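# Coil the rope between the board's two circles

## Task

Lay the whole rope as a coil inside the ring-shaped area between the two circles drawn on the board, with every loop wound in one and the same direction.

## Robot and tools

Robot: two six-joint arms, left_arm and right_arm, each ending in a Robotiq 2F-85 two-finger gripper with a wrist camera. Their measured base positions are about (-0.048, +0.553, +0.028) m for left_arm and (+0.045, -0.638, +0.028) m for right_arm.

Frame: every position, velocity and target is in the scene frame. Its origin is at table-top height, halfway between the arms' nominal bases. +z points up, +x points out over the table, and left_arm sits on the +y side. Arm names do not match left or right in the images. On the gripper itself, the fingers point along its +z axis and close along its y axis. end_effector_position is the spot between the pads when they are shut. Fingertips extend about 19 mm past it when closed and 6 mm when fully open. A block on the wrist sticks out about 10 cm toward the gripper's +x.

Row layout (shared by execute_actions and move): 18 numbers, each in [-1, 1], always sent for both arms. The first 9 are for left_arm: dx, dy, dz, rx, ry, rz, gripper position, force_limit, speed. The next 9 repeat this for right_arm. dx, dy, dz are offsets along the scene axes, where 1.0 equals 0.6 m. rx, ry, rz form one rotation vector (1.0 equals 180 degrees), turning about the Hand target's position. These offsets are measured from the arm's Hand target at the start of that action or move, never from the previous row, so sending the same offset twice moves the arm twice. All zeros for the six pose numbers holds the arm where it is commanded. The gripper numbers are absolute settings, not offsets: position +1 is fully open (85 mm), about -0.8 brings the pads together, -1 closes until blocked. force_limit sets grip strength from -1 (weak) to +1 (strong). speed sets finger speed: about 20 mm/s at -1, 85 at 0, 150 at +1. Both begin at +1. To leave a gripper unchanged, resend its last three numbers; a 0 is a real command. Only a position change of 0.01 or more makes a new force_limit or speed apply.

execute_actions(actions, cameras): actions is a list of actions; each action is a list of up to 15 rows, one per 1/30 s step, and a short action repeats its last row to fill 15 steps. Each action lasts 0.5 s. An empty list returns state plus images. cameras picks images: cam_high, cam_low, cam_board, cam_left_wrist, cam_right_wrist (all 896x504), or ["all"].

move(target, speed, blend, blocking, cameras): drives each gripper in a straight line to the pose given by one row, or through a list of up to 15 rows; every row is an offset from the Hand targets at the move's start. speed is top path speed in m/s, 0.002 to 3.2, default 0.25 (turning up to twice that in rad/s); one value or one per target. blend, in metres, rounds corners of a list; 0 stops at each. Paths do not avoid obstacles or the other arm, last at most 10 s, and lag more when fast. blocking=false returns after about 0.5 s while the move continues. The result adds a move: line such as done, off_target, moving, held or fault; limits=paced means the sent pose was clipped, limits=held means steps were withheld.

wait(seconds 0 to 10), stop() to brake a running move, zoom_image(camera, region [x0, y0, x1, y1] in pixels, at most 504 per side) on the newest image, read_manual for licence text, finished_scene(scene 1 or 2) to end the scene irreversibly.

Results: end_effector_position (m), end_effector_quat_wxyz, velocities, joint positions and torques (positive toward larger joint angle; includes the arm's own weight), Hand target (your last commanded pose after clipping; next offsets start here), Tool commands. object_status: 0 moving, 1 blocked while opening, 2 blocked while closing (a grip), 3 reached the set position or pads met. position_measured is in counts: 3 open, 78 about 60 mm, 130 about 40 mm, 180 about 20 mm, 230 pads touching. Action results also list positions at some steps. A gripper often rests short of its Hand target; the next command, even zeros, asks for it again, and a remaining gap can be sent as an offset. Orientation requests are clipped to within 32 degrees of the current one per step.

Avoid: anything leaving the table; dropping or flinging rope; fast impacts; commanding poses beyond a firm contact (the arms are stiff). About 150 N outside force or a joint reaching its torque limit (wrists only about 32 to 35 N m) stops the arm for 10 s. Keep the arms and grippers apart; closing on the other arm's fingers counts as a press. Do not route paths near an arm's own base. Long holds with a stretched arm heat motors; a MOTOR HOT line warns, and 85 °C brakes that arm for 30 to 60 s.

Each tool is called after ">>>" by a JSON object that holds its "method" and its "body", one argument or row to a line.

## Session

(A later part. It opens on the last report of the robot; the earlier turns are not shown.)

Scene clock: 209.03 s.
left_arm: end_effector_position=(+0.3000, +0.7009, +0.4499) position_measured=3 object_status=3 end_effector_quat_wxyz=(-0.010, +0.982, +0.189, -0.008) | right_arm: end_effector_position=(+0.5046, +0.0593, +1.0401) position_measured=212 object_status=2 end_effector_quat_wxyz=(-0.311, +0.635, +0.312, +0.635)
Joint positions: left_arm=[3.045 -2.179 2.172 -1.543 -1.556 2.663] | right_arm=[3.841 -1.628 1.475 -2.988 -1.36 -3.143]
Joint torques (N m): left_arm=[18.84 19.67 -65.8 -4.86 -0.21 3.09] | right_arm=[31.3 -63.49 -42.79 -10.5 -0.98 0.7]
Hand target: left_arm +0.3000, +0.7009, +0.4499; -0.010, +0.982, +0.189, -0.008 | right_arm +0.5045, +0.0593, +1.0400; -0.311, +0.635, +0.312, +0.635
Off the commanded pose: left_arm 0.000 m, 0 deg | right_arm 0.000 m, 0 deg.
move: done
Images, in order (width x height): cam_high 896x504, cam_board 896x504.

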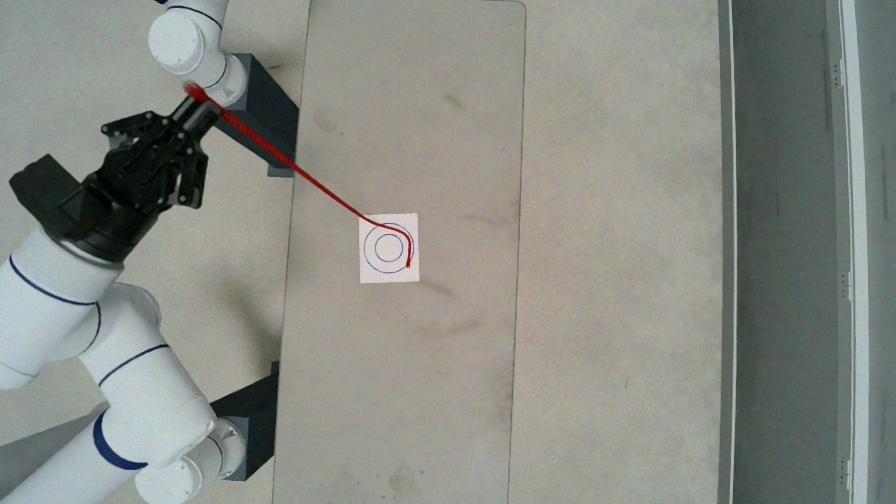

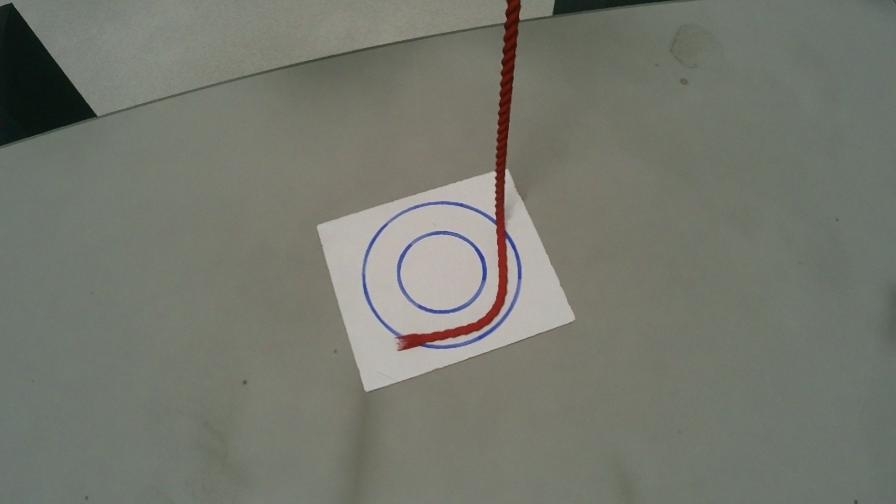

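>>> {"method": "move", "body": {
  "target": [
    [0,0,0,0,0,0,1,1,1,-0.0242,-0.0140,-0.0358,0,0,0,-1,-0.8,-1],
    [0,0,0,0,0,0,1,1,1,-0.0415,-0.0428,-0.0717,0,0,0,-1,-0.8,-1],
    [0,0,0,0,0,0,1,1,1,-0.0508,-0.0753,-0.1075,0,0,0,-1,-0.8,-1],
    [0,0,0,0,0,0,1,1,1,-0.0513,-0.1090,-0.1433,0,0,0,-1,-0.8,-1],
    [0,0,0,0,0,0,1,1,1,-0.0432,-0.1417,-0.1783,0,0,0,-1,-0.8,-1]
  ],
  "speed": [0.022,0.03,0.032,0.03,0.022],
  "blend": [0.008,0.008,0.008,0.008,0],
  "cameras": ["cam_board","cam_high"]
}}

>>> {"method": "zoom_image", "body": {
  "camera": "cam_board",
  "region": [310, 160, 570, 380]
}}

>>> {"method": "zoom_image", "body": {
  "camera": "cam_high",
  "region": [330, 200, 450, 300]
}}

Scene clock: 221.80 s.
left_arm: end_effector_position=(+0.3000, +0.7009, +0.4499) position_measured=3 object_status=3 end_effector_quat_wxyz=(-0.010, +0.982, +0.189, -0.008) | right_arm: end_effector_position=(+0.4786, -0.0257, +0.9331) position_measured=212 object_status=2 end_effector_quat_wxyz=(-0.311, +0.635, +0.312, +0.635)
Joint positions: left_arm=[3.045 -2.179 2.172 -1.543 -1.556 2.663] | right_arm=[3.734 -1.789 1.8 -3.152 -1.252 -3.143]
Joint torques (N m): left_arm=[16.65 19.16 -65.84 -4.95 -0.77 2.9] | right_arm=[-18.28 -47.33 -44.16 -10.34 3.53 -1.04]
Hand target: left_arm +0.3000, +0.7009, +0.4499; -0.010, +0.982, +0.189, -0.008 | right_arm +0.4786, -0.0257, +0.9330; -0.311, +0.635, +0.312, +0.635
Off the commanded pose: left_arm 0.000 m, 0 deg | right_arm 0.000 m, 0 deg.
move: done
Images, in order (width x height): cam_high 896x504, cam_board 896x504.

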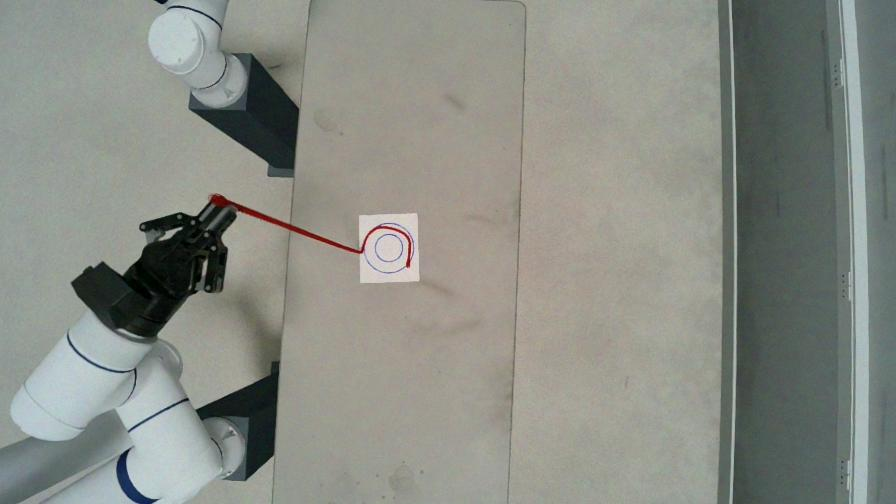

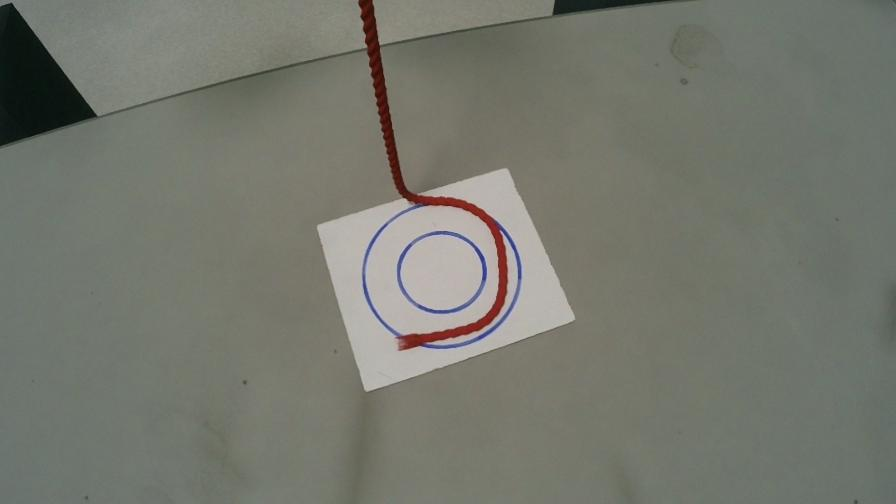

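Scaled by 1.938 from the camera's 896x504 image, which has a finer 1280x720 frame.

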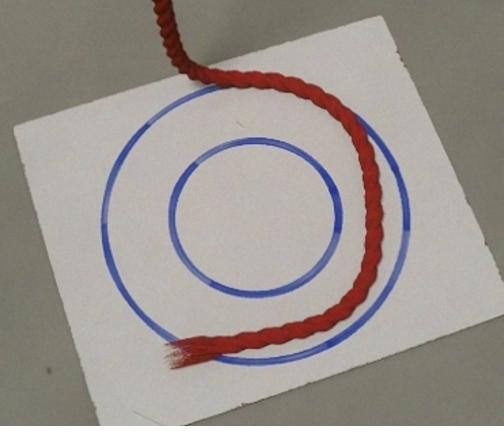

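Scaled by 4.200 from the camera's 896x504 image, which has a finer 1280x720 frame.

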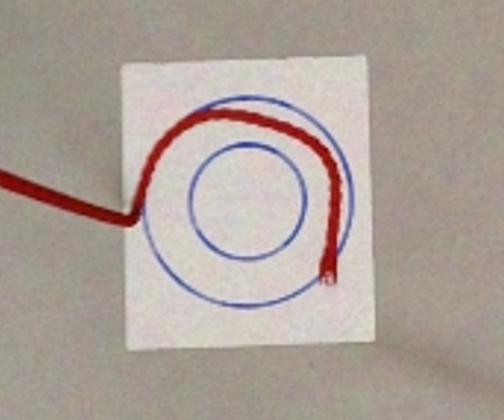

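>>> {"method": "move", "body": {
  "target": [
    [0,0,0,0,0,0,1,1,1,0.0262,0.0133,0.0117,0,0,0,-1,-0.8,-1],
    [0,0,0,0,0,0,1,1,1,0.0240,-0.0125,-0.0050,0,0,0,-1,-0.8,-1],
    [0,0,0,0,0,0,1,1,1,0.0428,-0.0353,-0.0367,0,0,0,-1,-0.8,-1],
    [0,0,0,0,0,0,1,1,1,0.0670,-0.0525,-0.0675,0,0,0,-1,-0.8,-1],
    [0,0,0,0,0,0,1,1,1,0.0947,-0.0630,-0.0983,0,0,0,-1,-0.8,-1]
  ],
  "speed": [0.02,0.02,0.03,0.03,0.022],
  "blend": [0.005,0.006,0.008,0.008,0],
  "cameras": ["cam_board","cam_high"]
}}

>>> {"method": "zoom_image", "body": {
  "camera": "cam_board",
  "region": [310, 160, 570, 380]
}}

>>> {"method": "zoom_image", "body": {
  "camera": "cam_high",
  "region": [330, 200, 450, 300]
}}

Scene clock: 236.47 s.
left_arm: end_effector_position=(+0.3000, +0.7009, +0.4499) position_measured=3 object_status=3 end_effector_quat_wxyz=(-0.010, +0.982, +0.189, -0.008) | right_arm: end_effector_position=(+0.5353, -0.0635, +0.8742) position_measured=212 object_status=2 end_effector_quat_wxyz=(-0.311, +0.635, +0.312, +0.635)
Joint positions: left_arm=[3.045 -2.179 2.172 -1.543 -1.556 2.663] | right_arm=[3.595 -1.773 1.891 -3.259 -1.113 -3.143]
Joint torques (N m): left_arm=[15.94 20.99 -65.62 -5.38 -0.42 2.66] | right_arm=[-18.49 -11.07 -41.86 -9.63 3.43 -0.91]
Hand target: left_arm +0.3000, +0.7009, +0.4499; -0.010, +0.982, +0.189, -0.008 | right_arm +0.5354, -0.0635, +0.8741; -0.311, +0.635, +0.312, +0.635
Off the commanded pose: left_arm 0.000 m, 0 deg | right_arm 0.000 m, 0 deg.
move: done
Images, in order (width x height): cam_high 896x504, cam_board 896x504.

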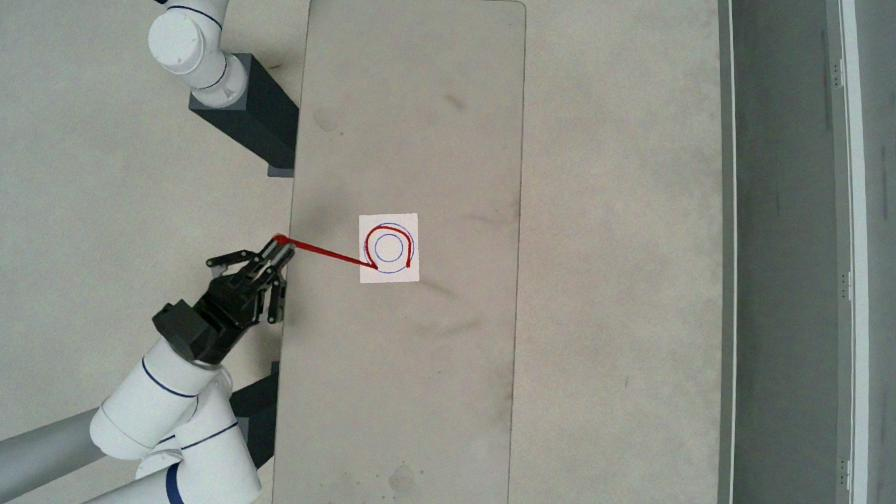

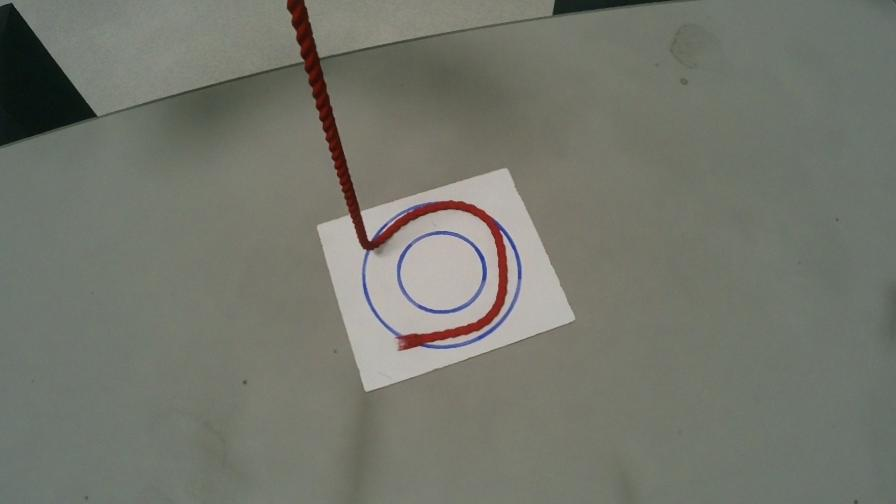

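Scaled by 1.938 from the camera's 896x504 image, which has a finer 1280x720 frame.

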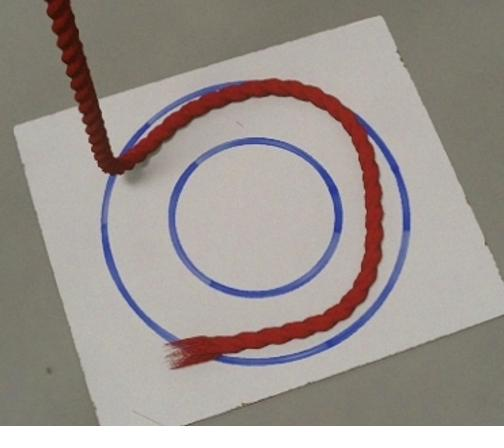

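Scaled by 4.200 from the camera's 896x504 image, which has a finer 1280x720 frame.

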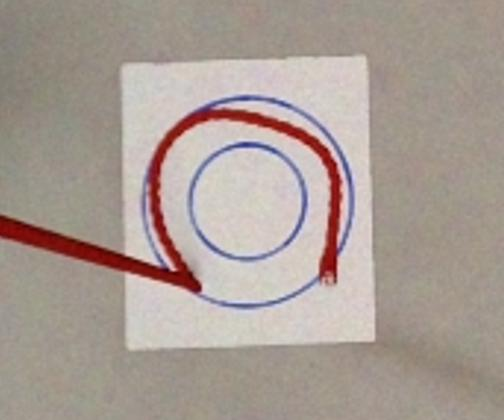

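>>> {"method": "move", "body": {
  "target": [
    [0,0,0,0,0,0,1,1,1,0.0295,-0.0020,-0.0312,0,0,0,-1,-0.8,-1],
    [0,0,0,0,0,0,1,1,1,0.0577,0.0053,-0.0617,0,0,0,-1,-0.8,-1],
    [0,0,0,0,0,0,1,1,1,0.0815,0.0208,-0.0913,0,0,0,-1,-0.8,-1],
    [0,0,0,0,0,0,1,1,1,0.0998,0.0412,-0.1197,0,0,0,-1,-0.8,-1],
    [0,0,0,0,0,0,1,1,1,0.1115,0.0647,-0.1467,0,0,0,-1,-0.8,-1]
  ],
  "speed": [0.022,0.03,0.032,0.03,0.022],
  "blend": [0.008,0.008,0.008,0.008,0],
  "cameras": ["cam_board","cam_high"]
}}

>>> {"method": "zoom_image", "body": {
  "camera": "cam_board",
  "region": [310, 160, 570, 380]
}}

>>> {"method": "zoom_image", "body": {
  "camera": "cam_high",
  "region": [330, 200, 450, 300]
}}

Scene clock: 246.10 s.
left_arm: end_effector_position=(+0.3000, +0.7009, +0.4499) position_measured=3 object_status=3 end_effector_quat_wxyz=(-0.010, +0.982, +0.189, -0.008) | right_arm: end_effector_position=(+0.6023, -0.0248, +0.7861) position_measured=212 object_status=2 end_effector_quat_wxyz=(-0.311, +0.635, +0.312, +0.635)
Joint positions: left_arm=[3.045 -2.179 2.172 -1.543 -1.556 2.663] | right_arm=[3.605 -1.609 1.906 -3.439 -1.123 -3.143]
Joint torques (N m): left_arm=[16.12 19.63 -65.28 -5.13 -0.28 2.97] | right_arm=[31.86 -25.53 -56.97 -9.99 -0.98 0.7]
Hand target: left_arm +0.3000, +0.7009, +0.4499; -0.010, +0.982, +0.189, -0.008 | right_arm +0.6023, -0.0247, +0.7860; -0.311, +0.635, +0.312, +0.635
Off the commanded pose: left_arm 0.000 m, 0 deg | right_arm 0.000 m, 0 deg.
move: done
Images, in order (width x height): cam_high 896x504, cam_board 896x504.

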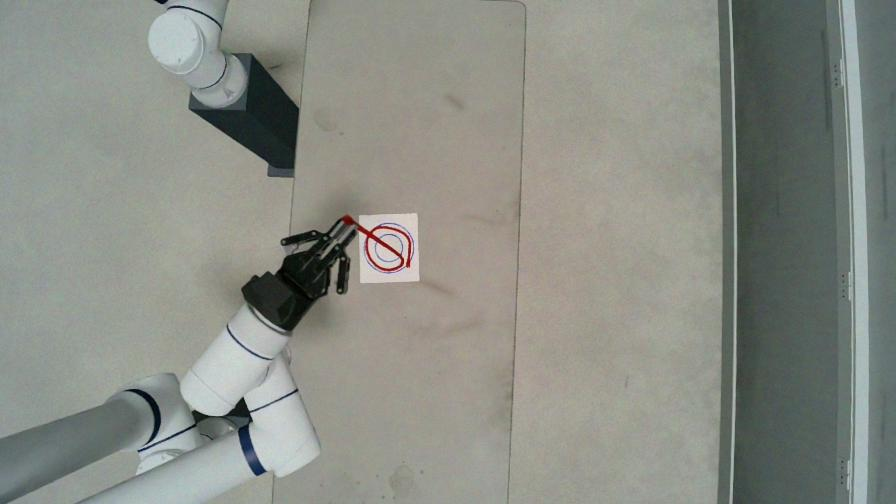

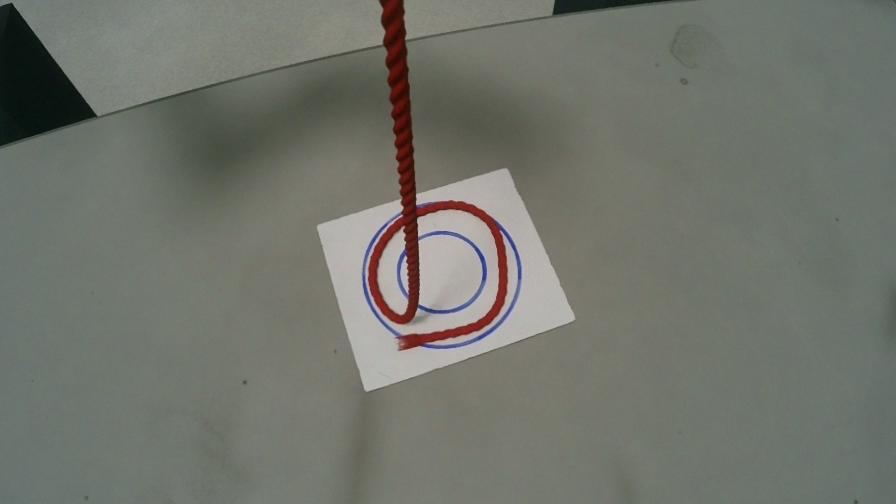

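Scaled by 1.938 from the camera's 896x504 image, which has a finer 1280x720 frame.

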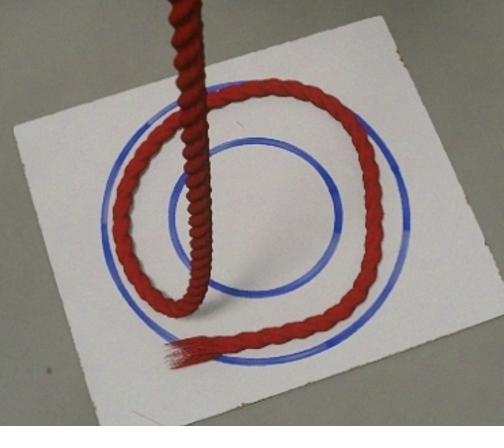

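Scaled by 4.200 from the camera's 896x504 image, which has a finer 1280x720 frame.

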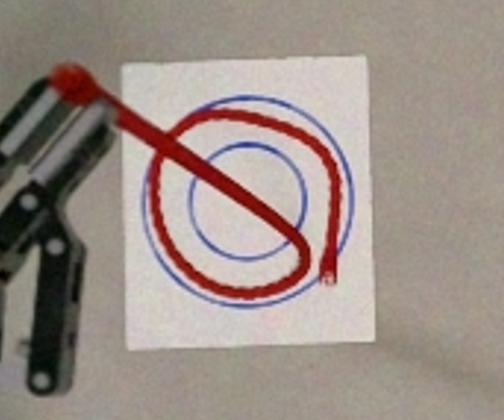

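>>> {"method": "move", "body": {
  "target": [
    [0,0,0,0,0,0,1,1,1,0.0065,0.0245,-0.0262,0,0,0,-1,-0.8,-1],
    [0,0,0,0,0,0,1,1,1,0.0078,0.0492,-0.0520,0,0,0,-1,-0.8,-1],
    [0,0,0,0,0,0,1,1,1,0.0033,0.0732,-0.0778,0,0,0,-1,-0.8,-1],
    [0,0,0,0,0,0,1,1,1,-0.0075,0.0948,-0.1033,0,0,0,-1,-0.8,-1],
    [0,0,0,0,0,0,1,1,1,-0.0235,0.1128,-0.1283,0,0,0,-1,-0.8,-1],
    [0,0,0,0,0,0,1,1,1,-0.0433,0.1260,-0.1530,0,0,0,-1,-0.8,-1]
  ],
  "speed": [0.022,0.028,0.03,0.03,0.028,0.022],
  "blend": [0.006,0.006,0.006,0.006,0.006,0],
  "cameras": ["cam_board","cam_high"]
}}

>>> {"method": "zoom_image", "body": {
  "camera": "cam_board",
  "region": [310, 160, 570, 380]
}}

>>> {"method": "zoom_image", "body": {
  "camera": "cam_high",
  "region": [330, 200, 450, 300]
}}

Scene clock: 255.77 s.
left_arm: end_effector_position=(+0.3000, +0.7009, +0.4499) position_measured=3 object_status=3 end_effector_quat_wxyz=(-0.010, +0.982, +0.189, -0.008) | right_arm: end_effector_position=(+0.5764, +0.0508, +0.6943) position_measured=212 object_status=2 end_effector_quat_wxyz=(-0.311, +0.635, +0.312, +0.635)
Joint positions: left_arm=[3.045 -2.179 2.172 -1.543 -1.556 2.663] | right_arm=[3.749 -1.481 1.949 -3.608 -1.267 -3.143]
Joint torques (N m): left_arm=[19.21 20.65 -64.67 -5.05 -0.29 3.03] | right_arm=[32.18 -33.86 -38.03 -10.54 -0.88 0.79]
Hand target: left_arm +0.3000, +0.7009, +0.4499; -0.010, +0.982, +0.189, -0.008 | right_arm +0.5763, +0.0509, +0.6942; -0.311, +0.635, +0.312, +0.635
Off the commanded pose: left_arm 0.000 m, 0 deg | right_arm 0.000 m, 0 deg.
move: done
Images, in order (width x height): cam_high 896x504, cam_board 896x504.

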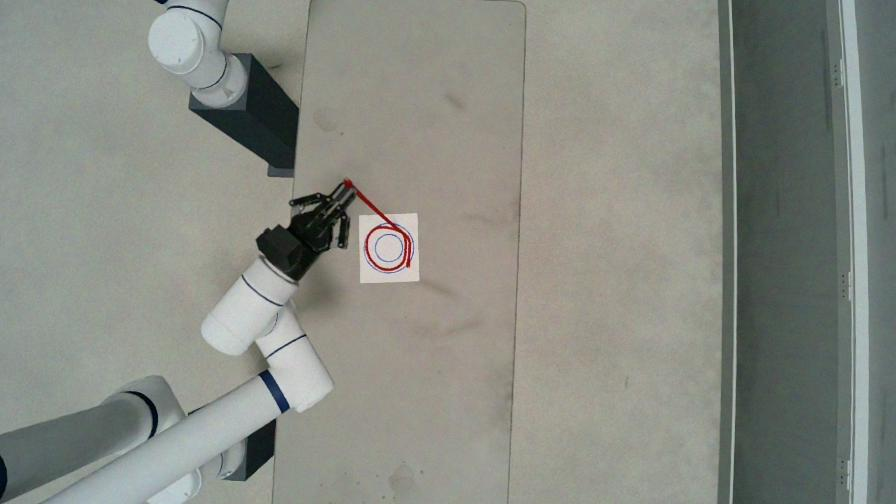

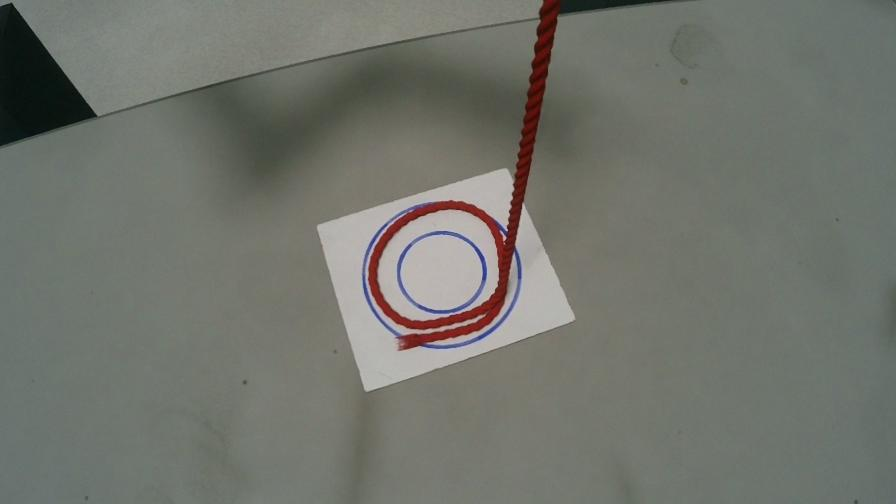

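Scaled by 1.938 from the camera's 896x504 image, which has a finer 1280x720 frame.

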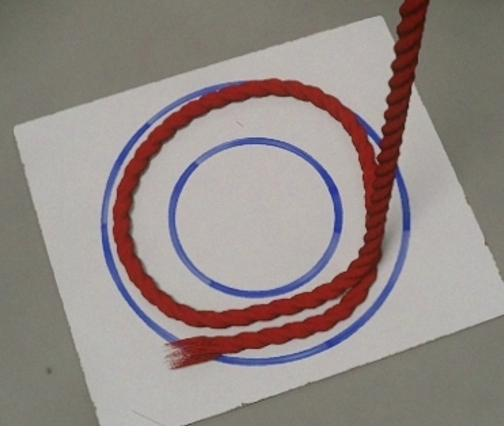

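Scaled by 4.200 from the camera's 896x504 image, which has a finer 1280x720 frame.

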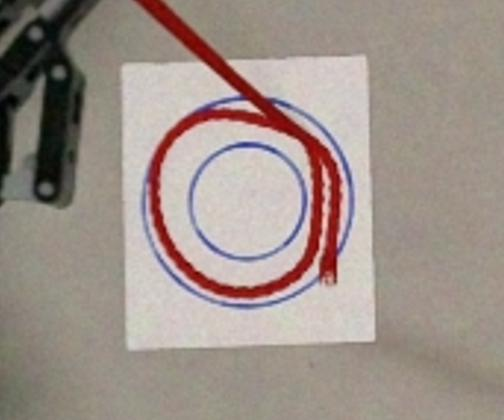

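>>> {"method": "move", "body": {
  "target": [
    [0,0,0,0,0,0,1,1,1,-0.0160,-0.0143,0.0063,0,0,0,-1,-0.8,-1],
    [0,0,0,0,0,0,1,1,1,-0.0335,0.0008,-0.0070,0,0,0,-1,-0.8,-1],
    [0,0,0,0,0,0,1,1,1,-0.0570,0.0018,-0.0320,0,0,0,-1,-0.8,-1],
    [0,0,0,0,0,0,1,1,1,-0.0813,-0.0020,-0.0578,0,0,0,-1,-0.8,-1],
    [0,0,0,0,0,0,1,1,1,-0.1032,-0.0143,-0.0845,0,0,0,-1,-0.8,-1]
  ],
  "speed": [0.02,0.022,0.028,0.028,0.022],
  "blend": [0.004,0.006,0.006,0.006,0],
  "cameras": ["cam_board","cam_high"]
}}

>>> {"method": "zoom_image", "body": {
  "camera": "cam_board",
  "region": [310, 160, 570, 380]
}}

>>> {"method": "zoom_image", "body": {
  "camera": "cam_high",
  "region": [330, 200, 450, 300]
}}

Scene clock: 266.37 s.
left_arm: end_effector_position=(+0.3000, +0.7009, +0.4499) position_measured=3 object_status=3 end_effector_quat_wxyz=(-0.010, +0.982, +0.189, -0.008) | right_arm: end_effector_position=(+0.5145, +0.0423, +0.6436) position_measured=212 object_status=2 end_effector_quat_wxyz=(-0.311, +0.635, +0.312, +0.635)
Joint positions: left_arm=[3.045 -2.179 2.172 -1.543 -1.556 2.663] | right_arm=[3.804 -1.506 2.078 -3.713 -1.323 -3.143]
Joint torques (N m): left_arm=[16.37 18.41 -65.01 -5.09 -0.37 2.29] | right_arm=[31.37 -66.95 -35.65 -10.27 -0.65 0.84]
Hand target: left_arm +0.3000, +0.7009, +0.4499; -0.010, +0.982, +0.189, -0.008 | right_arm +0.5144, +0.0423, +0.6435; -0.311, +0.635, +0.312, +0.635
Off the commanded pose: left_arm 0.000 m, 0 deg | right_arm 0.000 m, 0 deg.
move: done
Images, in order (width x height): cam_high 896x504, cam_board 896x504.

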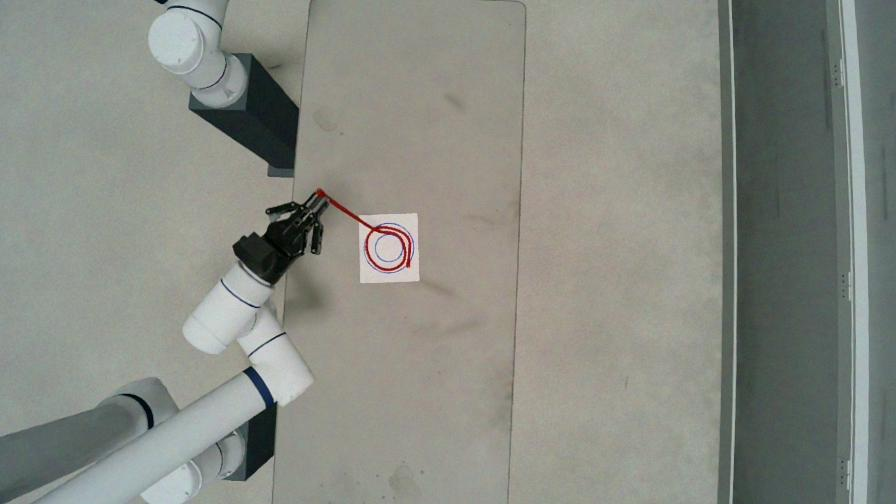

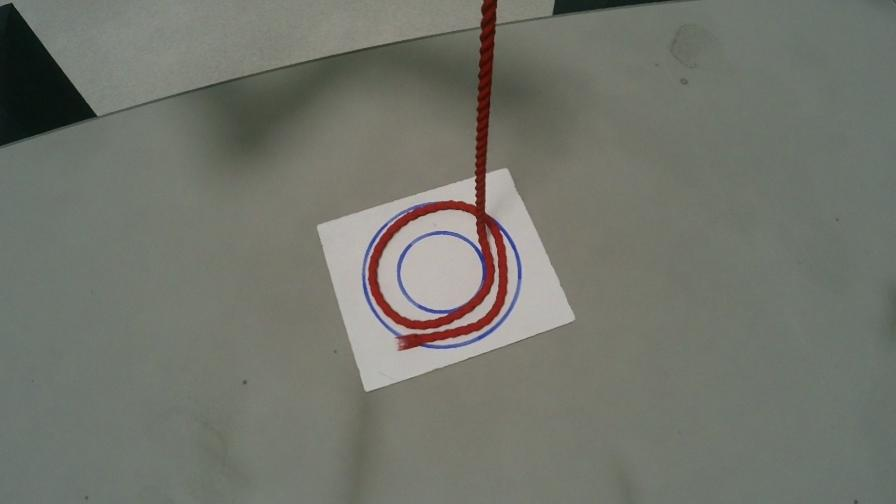

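Scaled by 1.938 from the camera's 896x504 image, which has a finer 1280x720 frame.

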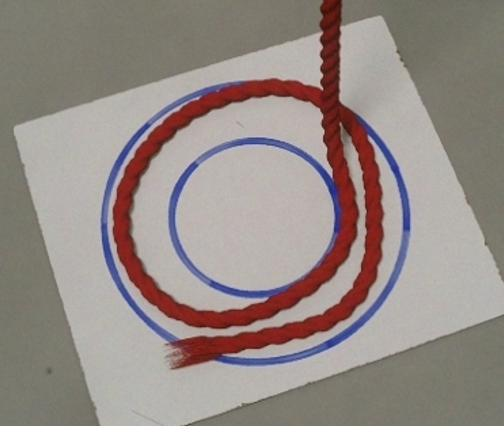

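Scaled by 4.200 from the camera's 896x504 image, which has a finer 1280x720 frame.

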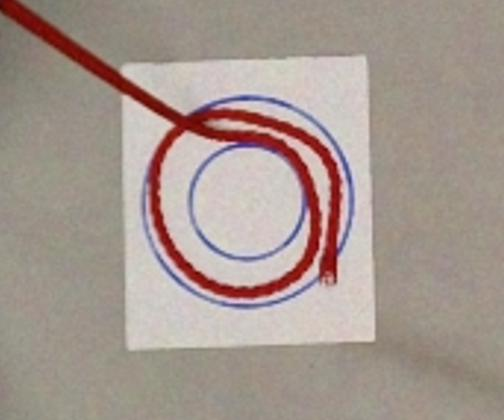

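>>> {"method": "move", "body": {
  "target": [
    [0,0,0,0,0,0,1,1,1,-0.0180,-0.0180,-0.0267,0,0,0,-1,-0.8,-1],
    [0,0,0,0,0,0,1,1,1,-0.0287,-0.0413,-0.0533,0,0,0,-1,-0.8,-1],
    [0,0,0,0,0,0,1,1,1,-0.0322,-0.0663,-0.0800,0,0,0,-1,-0.8,-1],
    [0,0,0,0,0,0,1,1,1,-0.0282,-0.0908,-0.1058,0,0,0,-1,-0.8,-1],
    [0,0,0,0,0,0,1,1,1,-0.0188,-0.1132,-0.1312,0,0,0,-1,-0.8,-1]
  ],
  "speed": [0.022,0.028,0.028,0.028,0.022],
  "blend": [0.006,0.006,0.006,0.006,0],
  "cameras": ["cam_board","cam_high"]
}}

>>> {"method": "zoom_image", "body": {
  "camera": "cam_board",
  "region": [310, 160, 570, 380]
}}

>>> {"method": "zoom_image", "body": {
  "camera": "cam_high",
  "region": [330, 200, 450, 300]
}}

Scene clock: 279.30 s.
left_arm: end_effector_position=(+0.3000, +0.7009, +0.4499) position_measured=3 object_status=3 end_effector_quat_wxyz=(-0.010, +0.982, +0.189, -0.008) | right_arm: end_effector_position=(+0.5031, -0.0255, +0.5649) position_measured=212 object_status=2 end_effector_quat_wxyz=(-0.311, +0.635, +0.312, +0.635)
Joint positions: left_arm=[3.045 -2.179 2.172 -1.543 -1.556 2.663] | right_arm=[3.704 -1.515 2.262 -3.888 -1.222 -3.143]
Joint torques (N m): left_arm=[16.64 19.07 -65.62 -4.53 -0.3 2.77] | right_arm=[-16.56 -22.81 -29.74 -10.1 3.36 -1.02]
Hand target: left_arm +0.3000, +0.7009, +0.4499; -0.010, +0.982, +0.189, -0.008 | right_arm +0.5031, -0.0256, +0.5648; -0.311, +0.635, +0.312, +0.635
Off the commanded pose: left_arm 0.000 m, 0 deg | right_arm 0.000 m, 0 deg.
move: done
Images, in order (width x height): cam_high 896x504, cam_board 896x504.

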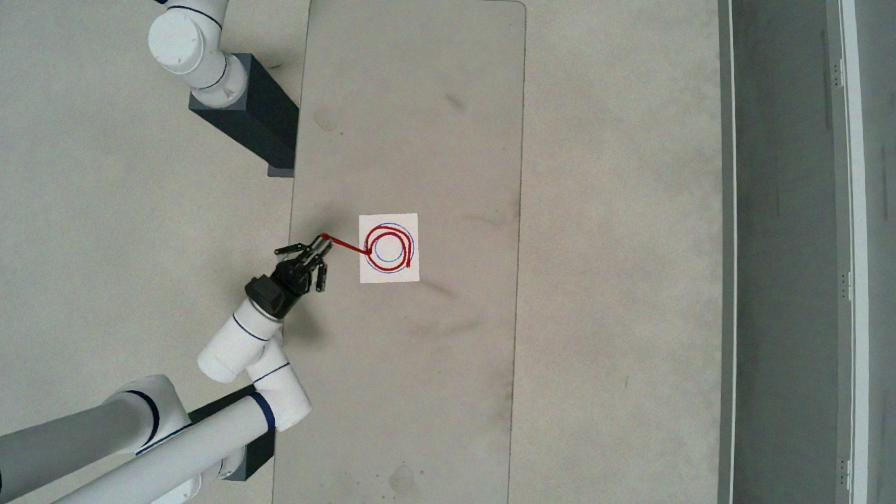

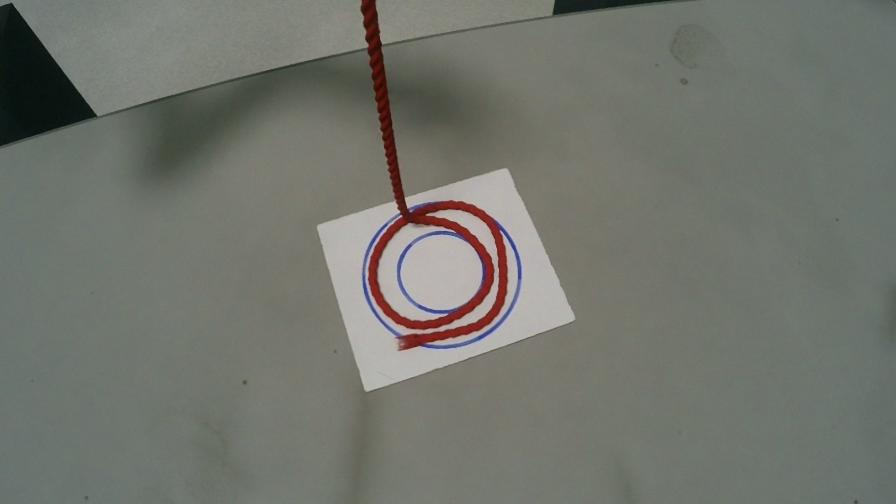

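Scaled by 1.938 from the camera's 896x504 image, which has a finer 1280x720 frame.

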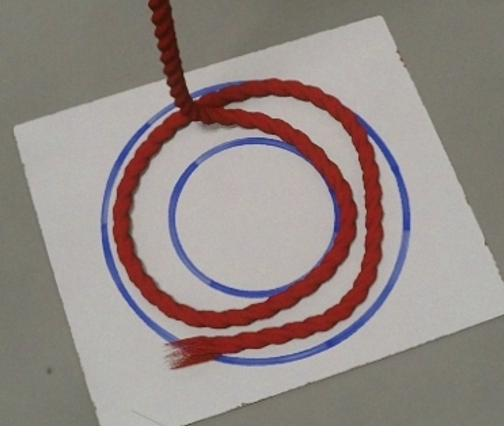

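Scaled by 4.200 from the camera's 896x504 image, which has a finer 1280x720 frame.

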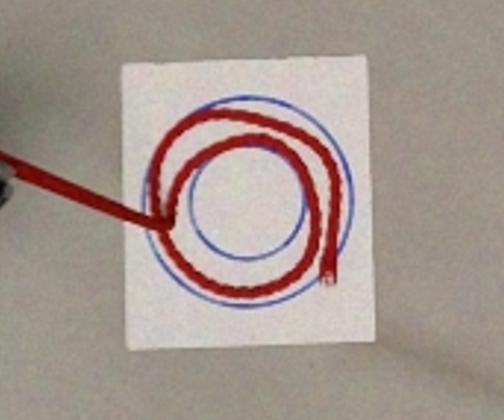

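>>> {"method": "move", "body": {
  "target": [
    [0,0,0,0,0,0,1,1,1,0.0145,-0.0022,0.0033,0,0,0,-1,-0.8,-1],
    [0,0,0,0,0,0,1,1,1,0.0222,-0.0245,-0.0113,0,0,0,-1,-0.8,-1],
    [0,0,0,0,0,0,1,1,1,0.0385,-0.0422,-0.0363,0,0,0,-1,-0.8,-1],
    [0,0,0,0,0,0,1,1,1,0.0608,-0.0532,-0.0613,0,0,0,-1,-0.8,-1],
    [0,0,0,0,0,0,1,1,1,0.0857,-0.0557,-0.0863,0,0,0,-1,-0.8,-1]
  ],
  "speed": [0.02,0.022,0.028,0.028,0.022],
  "blend": [0.004,0.006,0.006,0.006,0],
  "cameras": ["cam_board","cam_high"]
}}

>>> {"method": "zoom_image", "body": {
  "camera": "cam_board",
  "region": [310, 160, 570, 380]
}}

>>> {"method": "zoom_image", "body": {
  "camera": "cam_high",
  "region": [330, 200, 450, 300]
}}

Scene clock: 288.23 s.
left_arm: end_effector_position=(+0.3000, +0.7009, +0.4499) position_measured=3 object_status=3 end_effector_quat_wxyz=(-0.010, +0.982, +0.189, -0.008) | right_arm: end_effector_position=(+0.5545, -0.0590, +0.5131) position_measured=212 object_status=2 end_effector_quat_wxyz=(-0.311, +0.635, +0.312, +0.635)
Joint positions: left_arm=[3.045 -2.179 2.172 -1.543 -1.556 2.663] | right_arm=[3.585 -1.424 2.288 -4.005 -1.104 -3.143]
Joint torques (N m): left_arm=[18.19 19.24 -66.44 -4.7 -0.55 2.83] | right_arm=[-16.06 -25.83 -42.87 -10.26 3.1 -0.87]
Hand target: left_arm +0.3000, +0.7009, +0.4499; -0.010, +0.982, +0.189, -0.008 | right_arm +0.5546, -0.0590, +0.5130; -0.311, +0.635, +0.312, +0.635
Off the commanded pose: left_arm 0.000 m, 0 deg | right_arm 0.000 m, 0 deg.
move: done
Images, in order (width x height): cam_high 896x504, cam_board 896x504.

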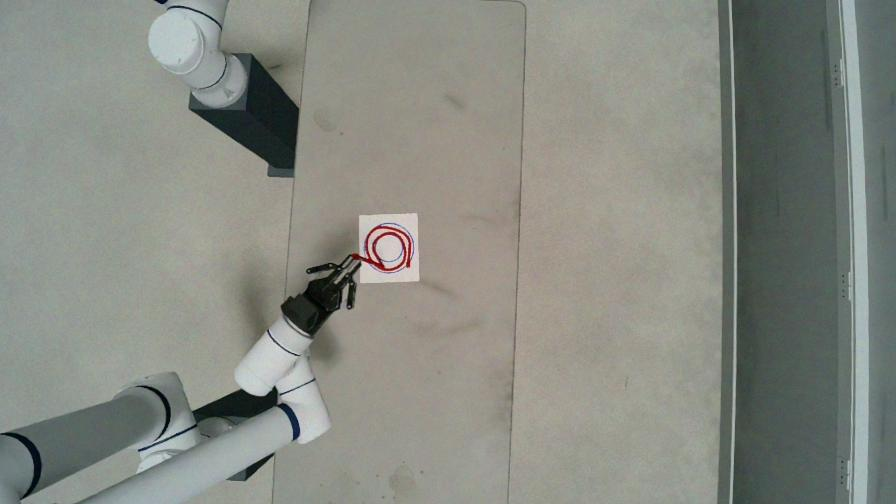

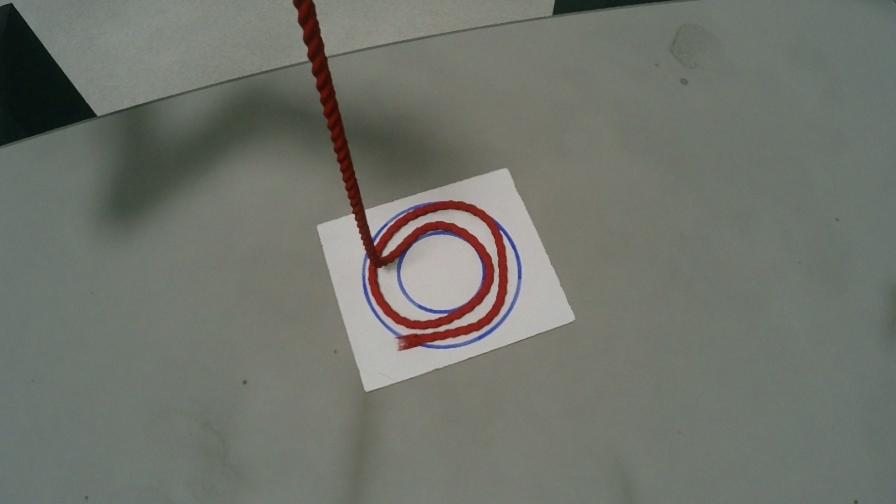

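Scaled by 1.938 from the camera's 896x504 image, which has a finer 1280x720 frame.

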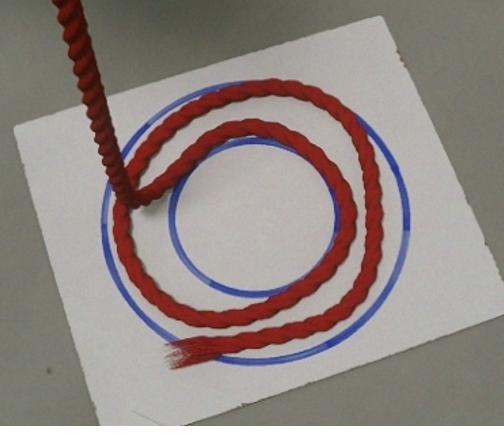

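Scaled by 4.200 from the camera's 896x504 image, which has a finer 1280x720 frame.

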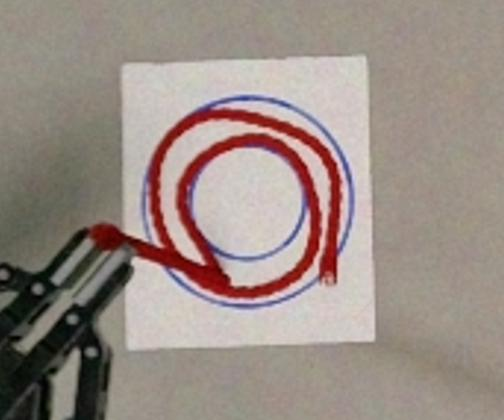

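>>> {"method": "move", "body": {
  "target": [
    [0,0,0,0,0,0,1,1,1,0.0245,0.0042,-0.0258,0,0,0,-1,-0.8,-1],
    [0,0,0,0,0,0,1,1,1,0.0477,0.0138,-0.0517,0,0,0,-1,-0.8,-1],
    [0,0,0,0,0,0,1,1,1,0.0685,0.0288,-0.0783,0,0,0,-1,-0.8,-1],
    [0,0,0,0,0,0,1,1,1,0.0848,0.0488,-0.1050,0,0,0,-1,-0.8,-1],
    [0,0,0,0,0,0,1,1,1,0.0940,0.0733,-0.1317,0,0,0,-1,-0.8,-1]
  ],
  "speed": [0.022,0.028,0.03,0.03,0.022],
  "blend": [0.006,0.006,0.006,0.006,0],
  "cameras": ["cam_board","cam_high"]
}}

>>> {"method": "zoom_image", "body": {
  "camera": "cam_board",
  "region": [310, 160, 570, 380]
}}

>>> {"method": "zoom_image", "body": {
  "camera": "cam_high",
  "region": [330, 200, 450, 300]
}}

Scene clock: 302.53 s.
left_arm: end_effector_position=(+0.3000, +0.7009, +0.4499) position_measured=3 object_status=3 end_effector_quat_wxyz=(-0.010, +0.982, +0.189, -0.008) | right_arm: end_effector_position=(+0.6109, -0.0151, +0.4341) position_measured=212 object_status=2 end_effector_quat_wxyz=(-0.311, +0.635, +0.312, +0.635)
Joint positions: left_arm=[3.045 -2.179 2.172 -1.543 -1.556 2.663] | right_arm=[3.614 -1.199 2.19 -4.132 -1.132 -3.143]
Joint torques (N m): left_arm=[17.77 16.54 -64.97 -4.84 -0.54 2.78] | right_arm=[31.03 -42.14 -38.25 -10.14 -0.81 0.8]
Hand target: left_arm +0.3000, +0.7009, +0.4499; -0.010, +0.982, +0.189, -0.008 | right_arm +0.6110, -0.0151, +0.4340; -0.311, +0.635, +0.312, +0.635
Off the commanded pose: left_arm 0.000 m, 0 deg | right_arm 0.000 m, 0 deg.
move: done
Images, in order (width x height): cam_high 896x504, cam_board 896x504.

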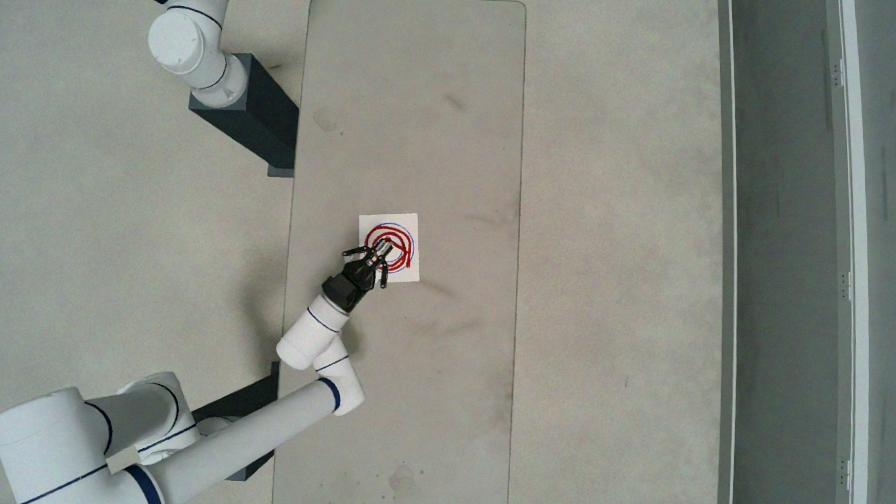

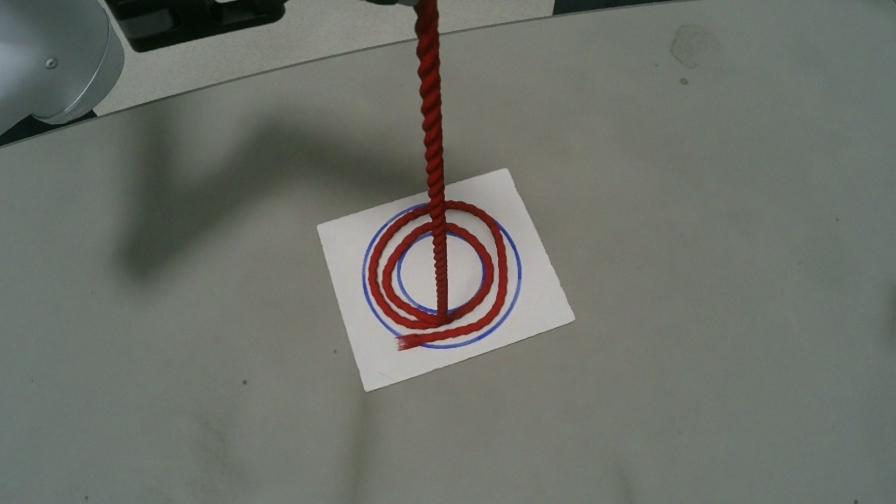

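Scaled by 1.938 from the camera's 896x504 image, which has a finer 1280x720 frame.

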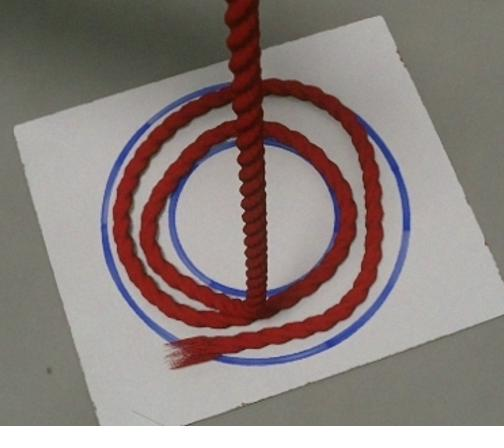

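Scaled by 4.200 from the camera's 896x504 image, which has a finer 1280x720 frame.

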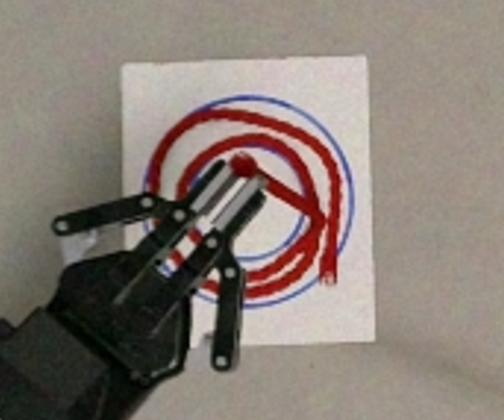

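>>> {"method": "move", "body": {
  "target": [
    [0,0,0,0,0,0,1,1,1,0.0022,0.0313,0,0,0,0,-1,-0.8,-1],
    [0,0,0,0,0,0,1,1,1,-0.0020,0.0575,-0.0242,0,0,0,-1,-0.8,-1],
    [0,0,0,0,0,0,1,1,1,-0.0155,0.0800,-0.0508,0,0,0,-1,-0.8,-1],
    [0,0,0,0,0,0,1,1,1,-0.0358,0.0960,-0.0772,0,0,0,-1,-0.8,-1],
    [0,0,0,0,0,0,1,1,1,-0.0588,0.1057,-0.1028,0,0,0,-1,-0.8,-1]
  ],
  "speed": [0.02,0.026,0.028,0.028,0.022],
  "blend": [0.005,0.006,0.006,0.006,0],
  "cameras": ["cam_board","cam_high"]
}}

>>> {"method": "zoom_image", "body": {
  "camera": "cam_board",
  "region": [310, 160, 570, 380]
}}

>>> {"method": "zoom_image", "body": {
  "camera": "cam_high",
  "region": [330, 200, 450, 300]
}}

Scene clock: 313.60 s.
left_arm: end_effector_position=(+0.3000, +0.7009, +0.4499) position_measured=3 object_status=3 end_effector_quat_wxyz=(-0.010, +0.982, +0.189, -0.008) | right_arm: end_effector_position=(+0.5758, +0.0483, +0.3724) position_measured=212 object_status=2 end_effector_quat_wxyz=(-0.311, +0.635, +0.312, +0.635)
Joint positions: left_arm=[3.045 -2.179 2.172 -1.543 -1.556 2.663] | right_arm=[3.746 -1.068 2.155 -4.228 -1.264 -3.143]
Joint torques (N m): left_arm=[19.23 18.8 -65.15 -5.03 -0.43 2.9] | right_arm=[30.97 -50.24 -17.54 -10.22 -0.92 0.71]
Hand target: left_arm +0.3000, +0.7009, +0.4499; -0.010, +0.982, +0.189, -0.008 | right_arm +0.5757, +0.0484, +0.3723; -0.311, +0.635, +0.312, +0.635
Off the commanded pose: left_arm 0.000 m, 0 deg | right_arm 0.000 m, 0 deg.
move: done
Images, in order (width x height): cam_high 896x504, cam_board 896x504.

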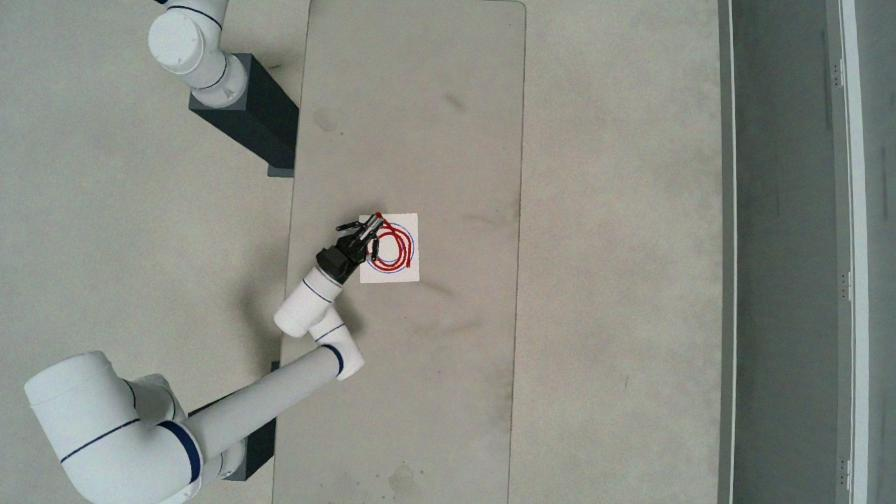

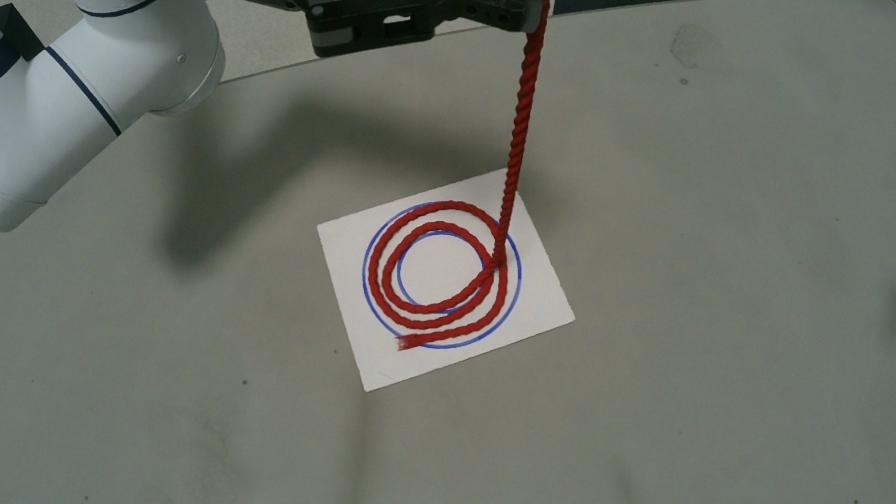

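Scaled by 1.938 from the camera's 896x504 image, which has a finer 1280x720 frame.

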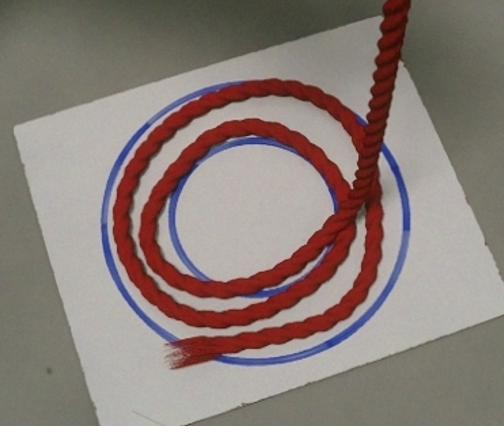

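Scaled by 4.200 from the camera's 896x504 image, which has a finer 1280x720 frame.

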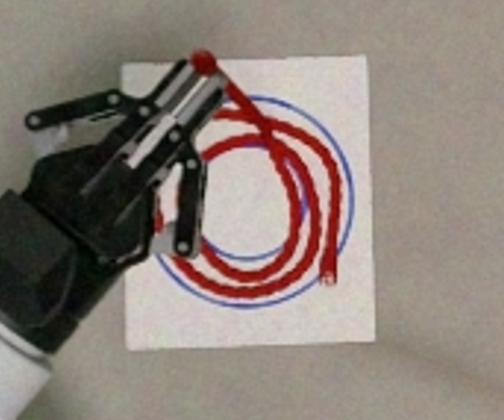

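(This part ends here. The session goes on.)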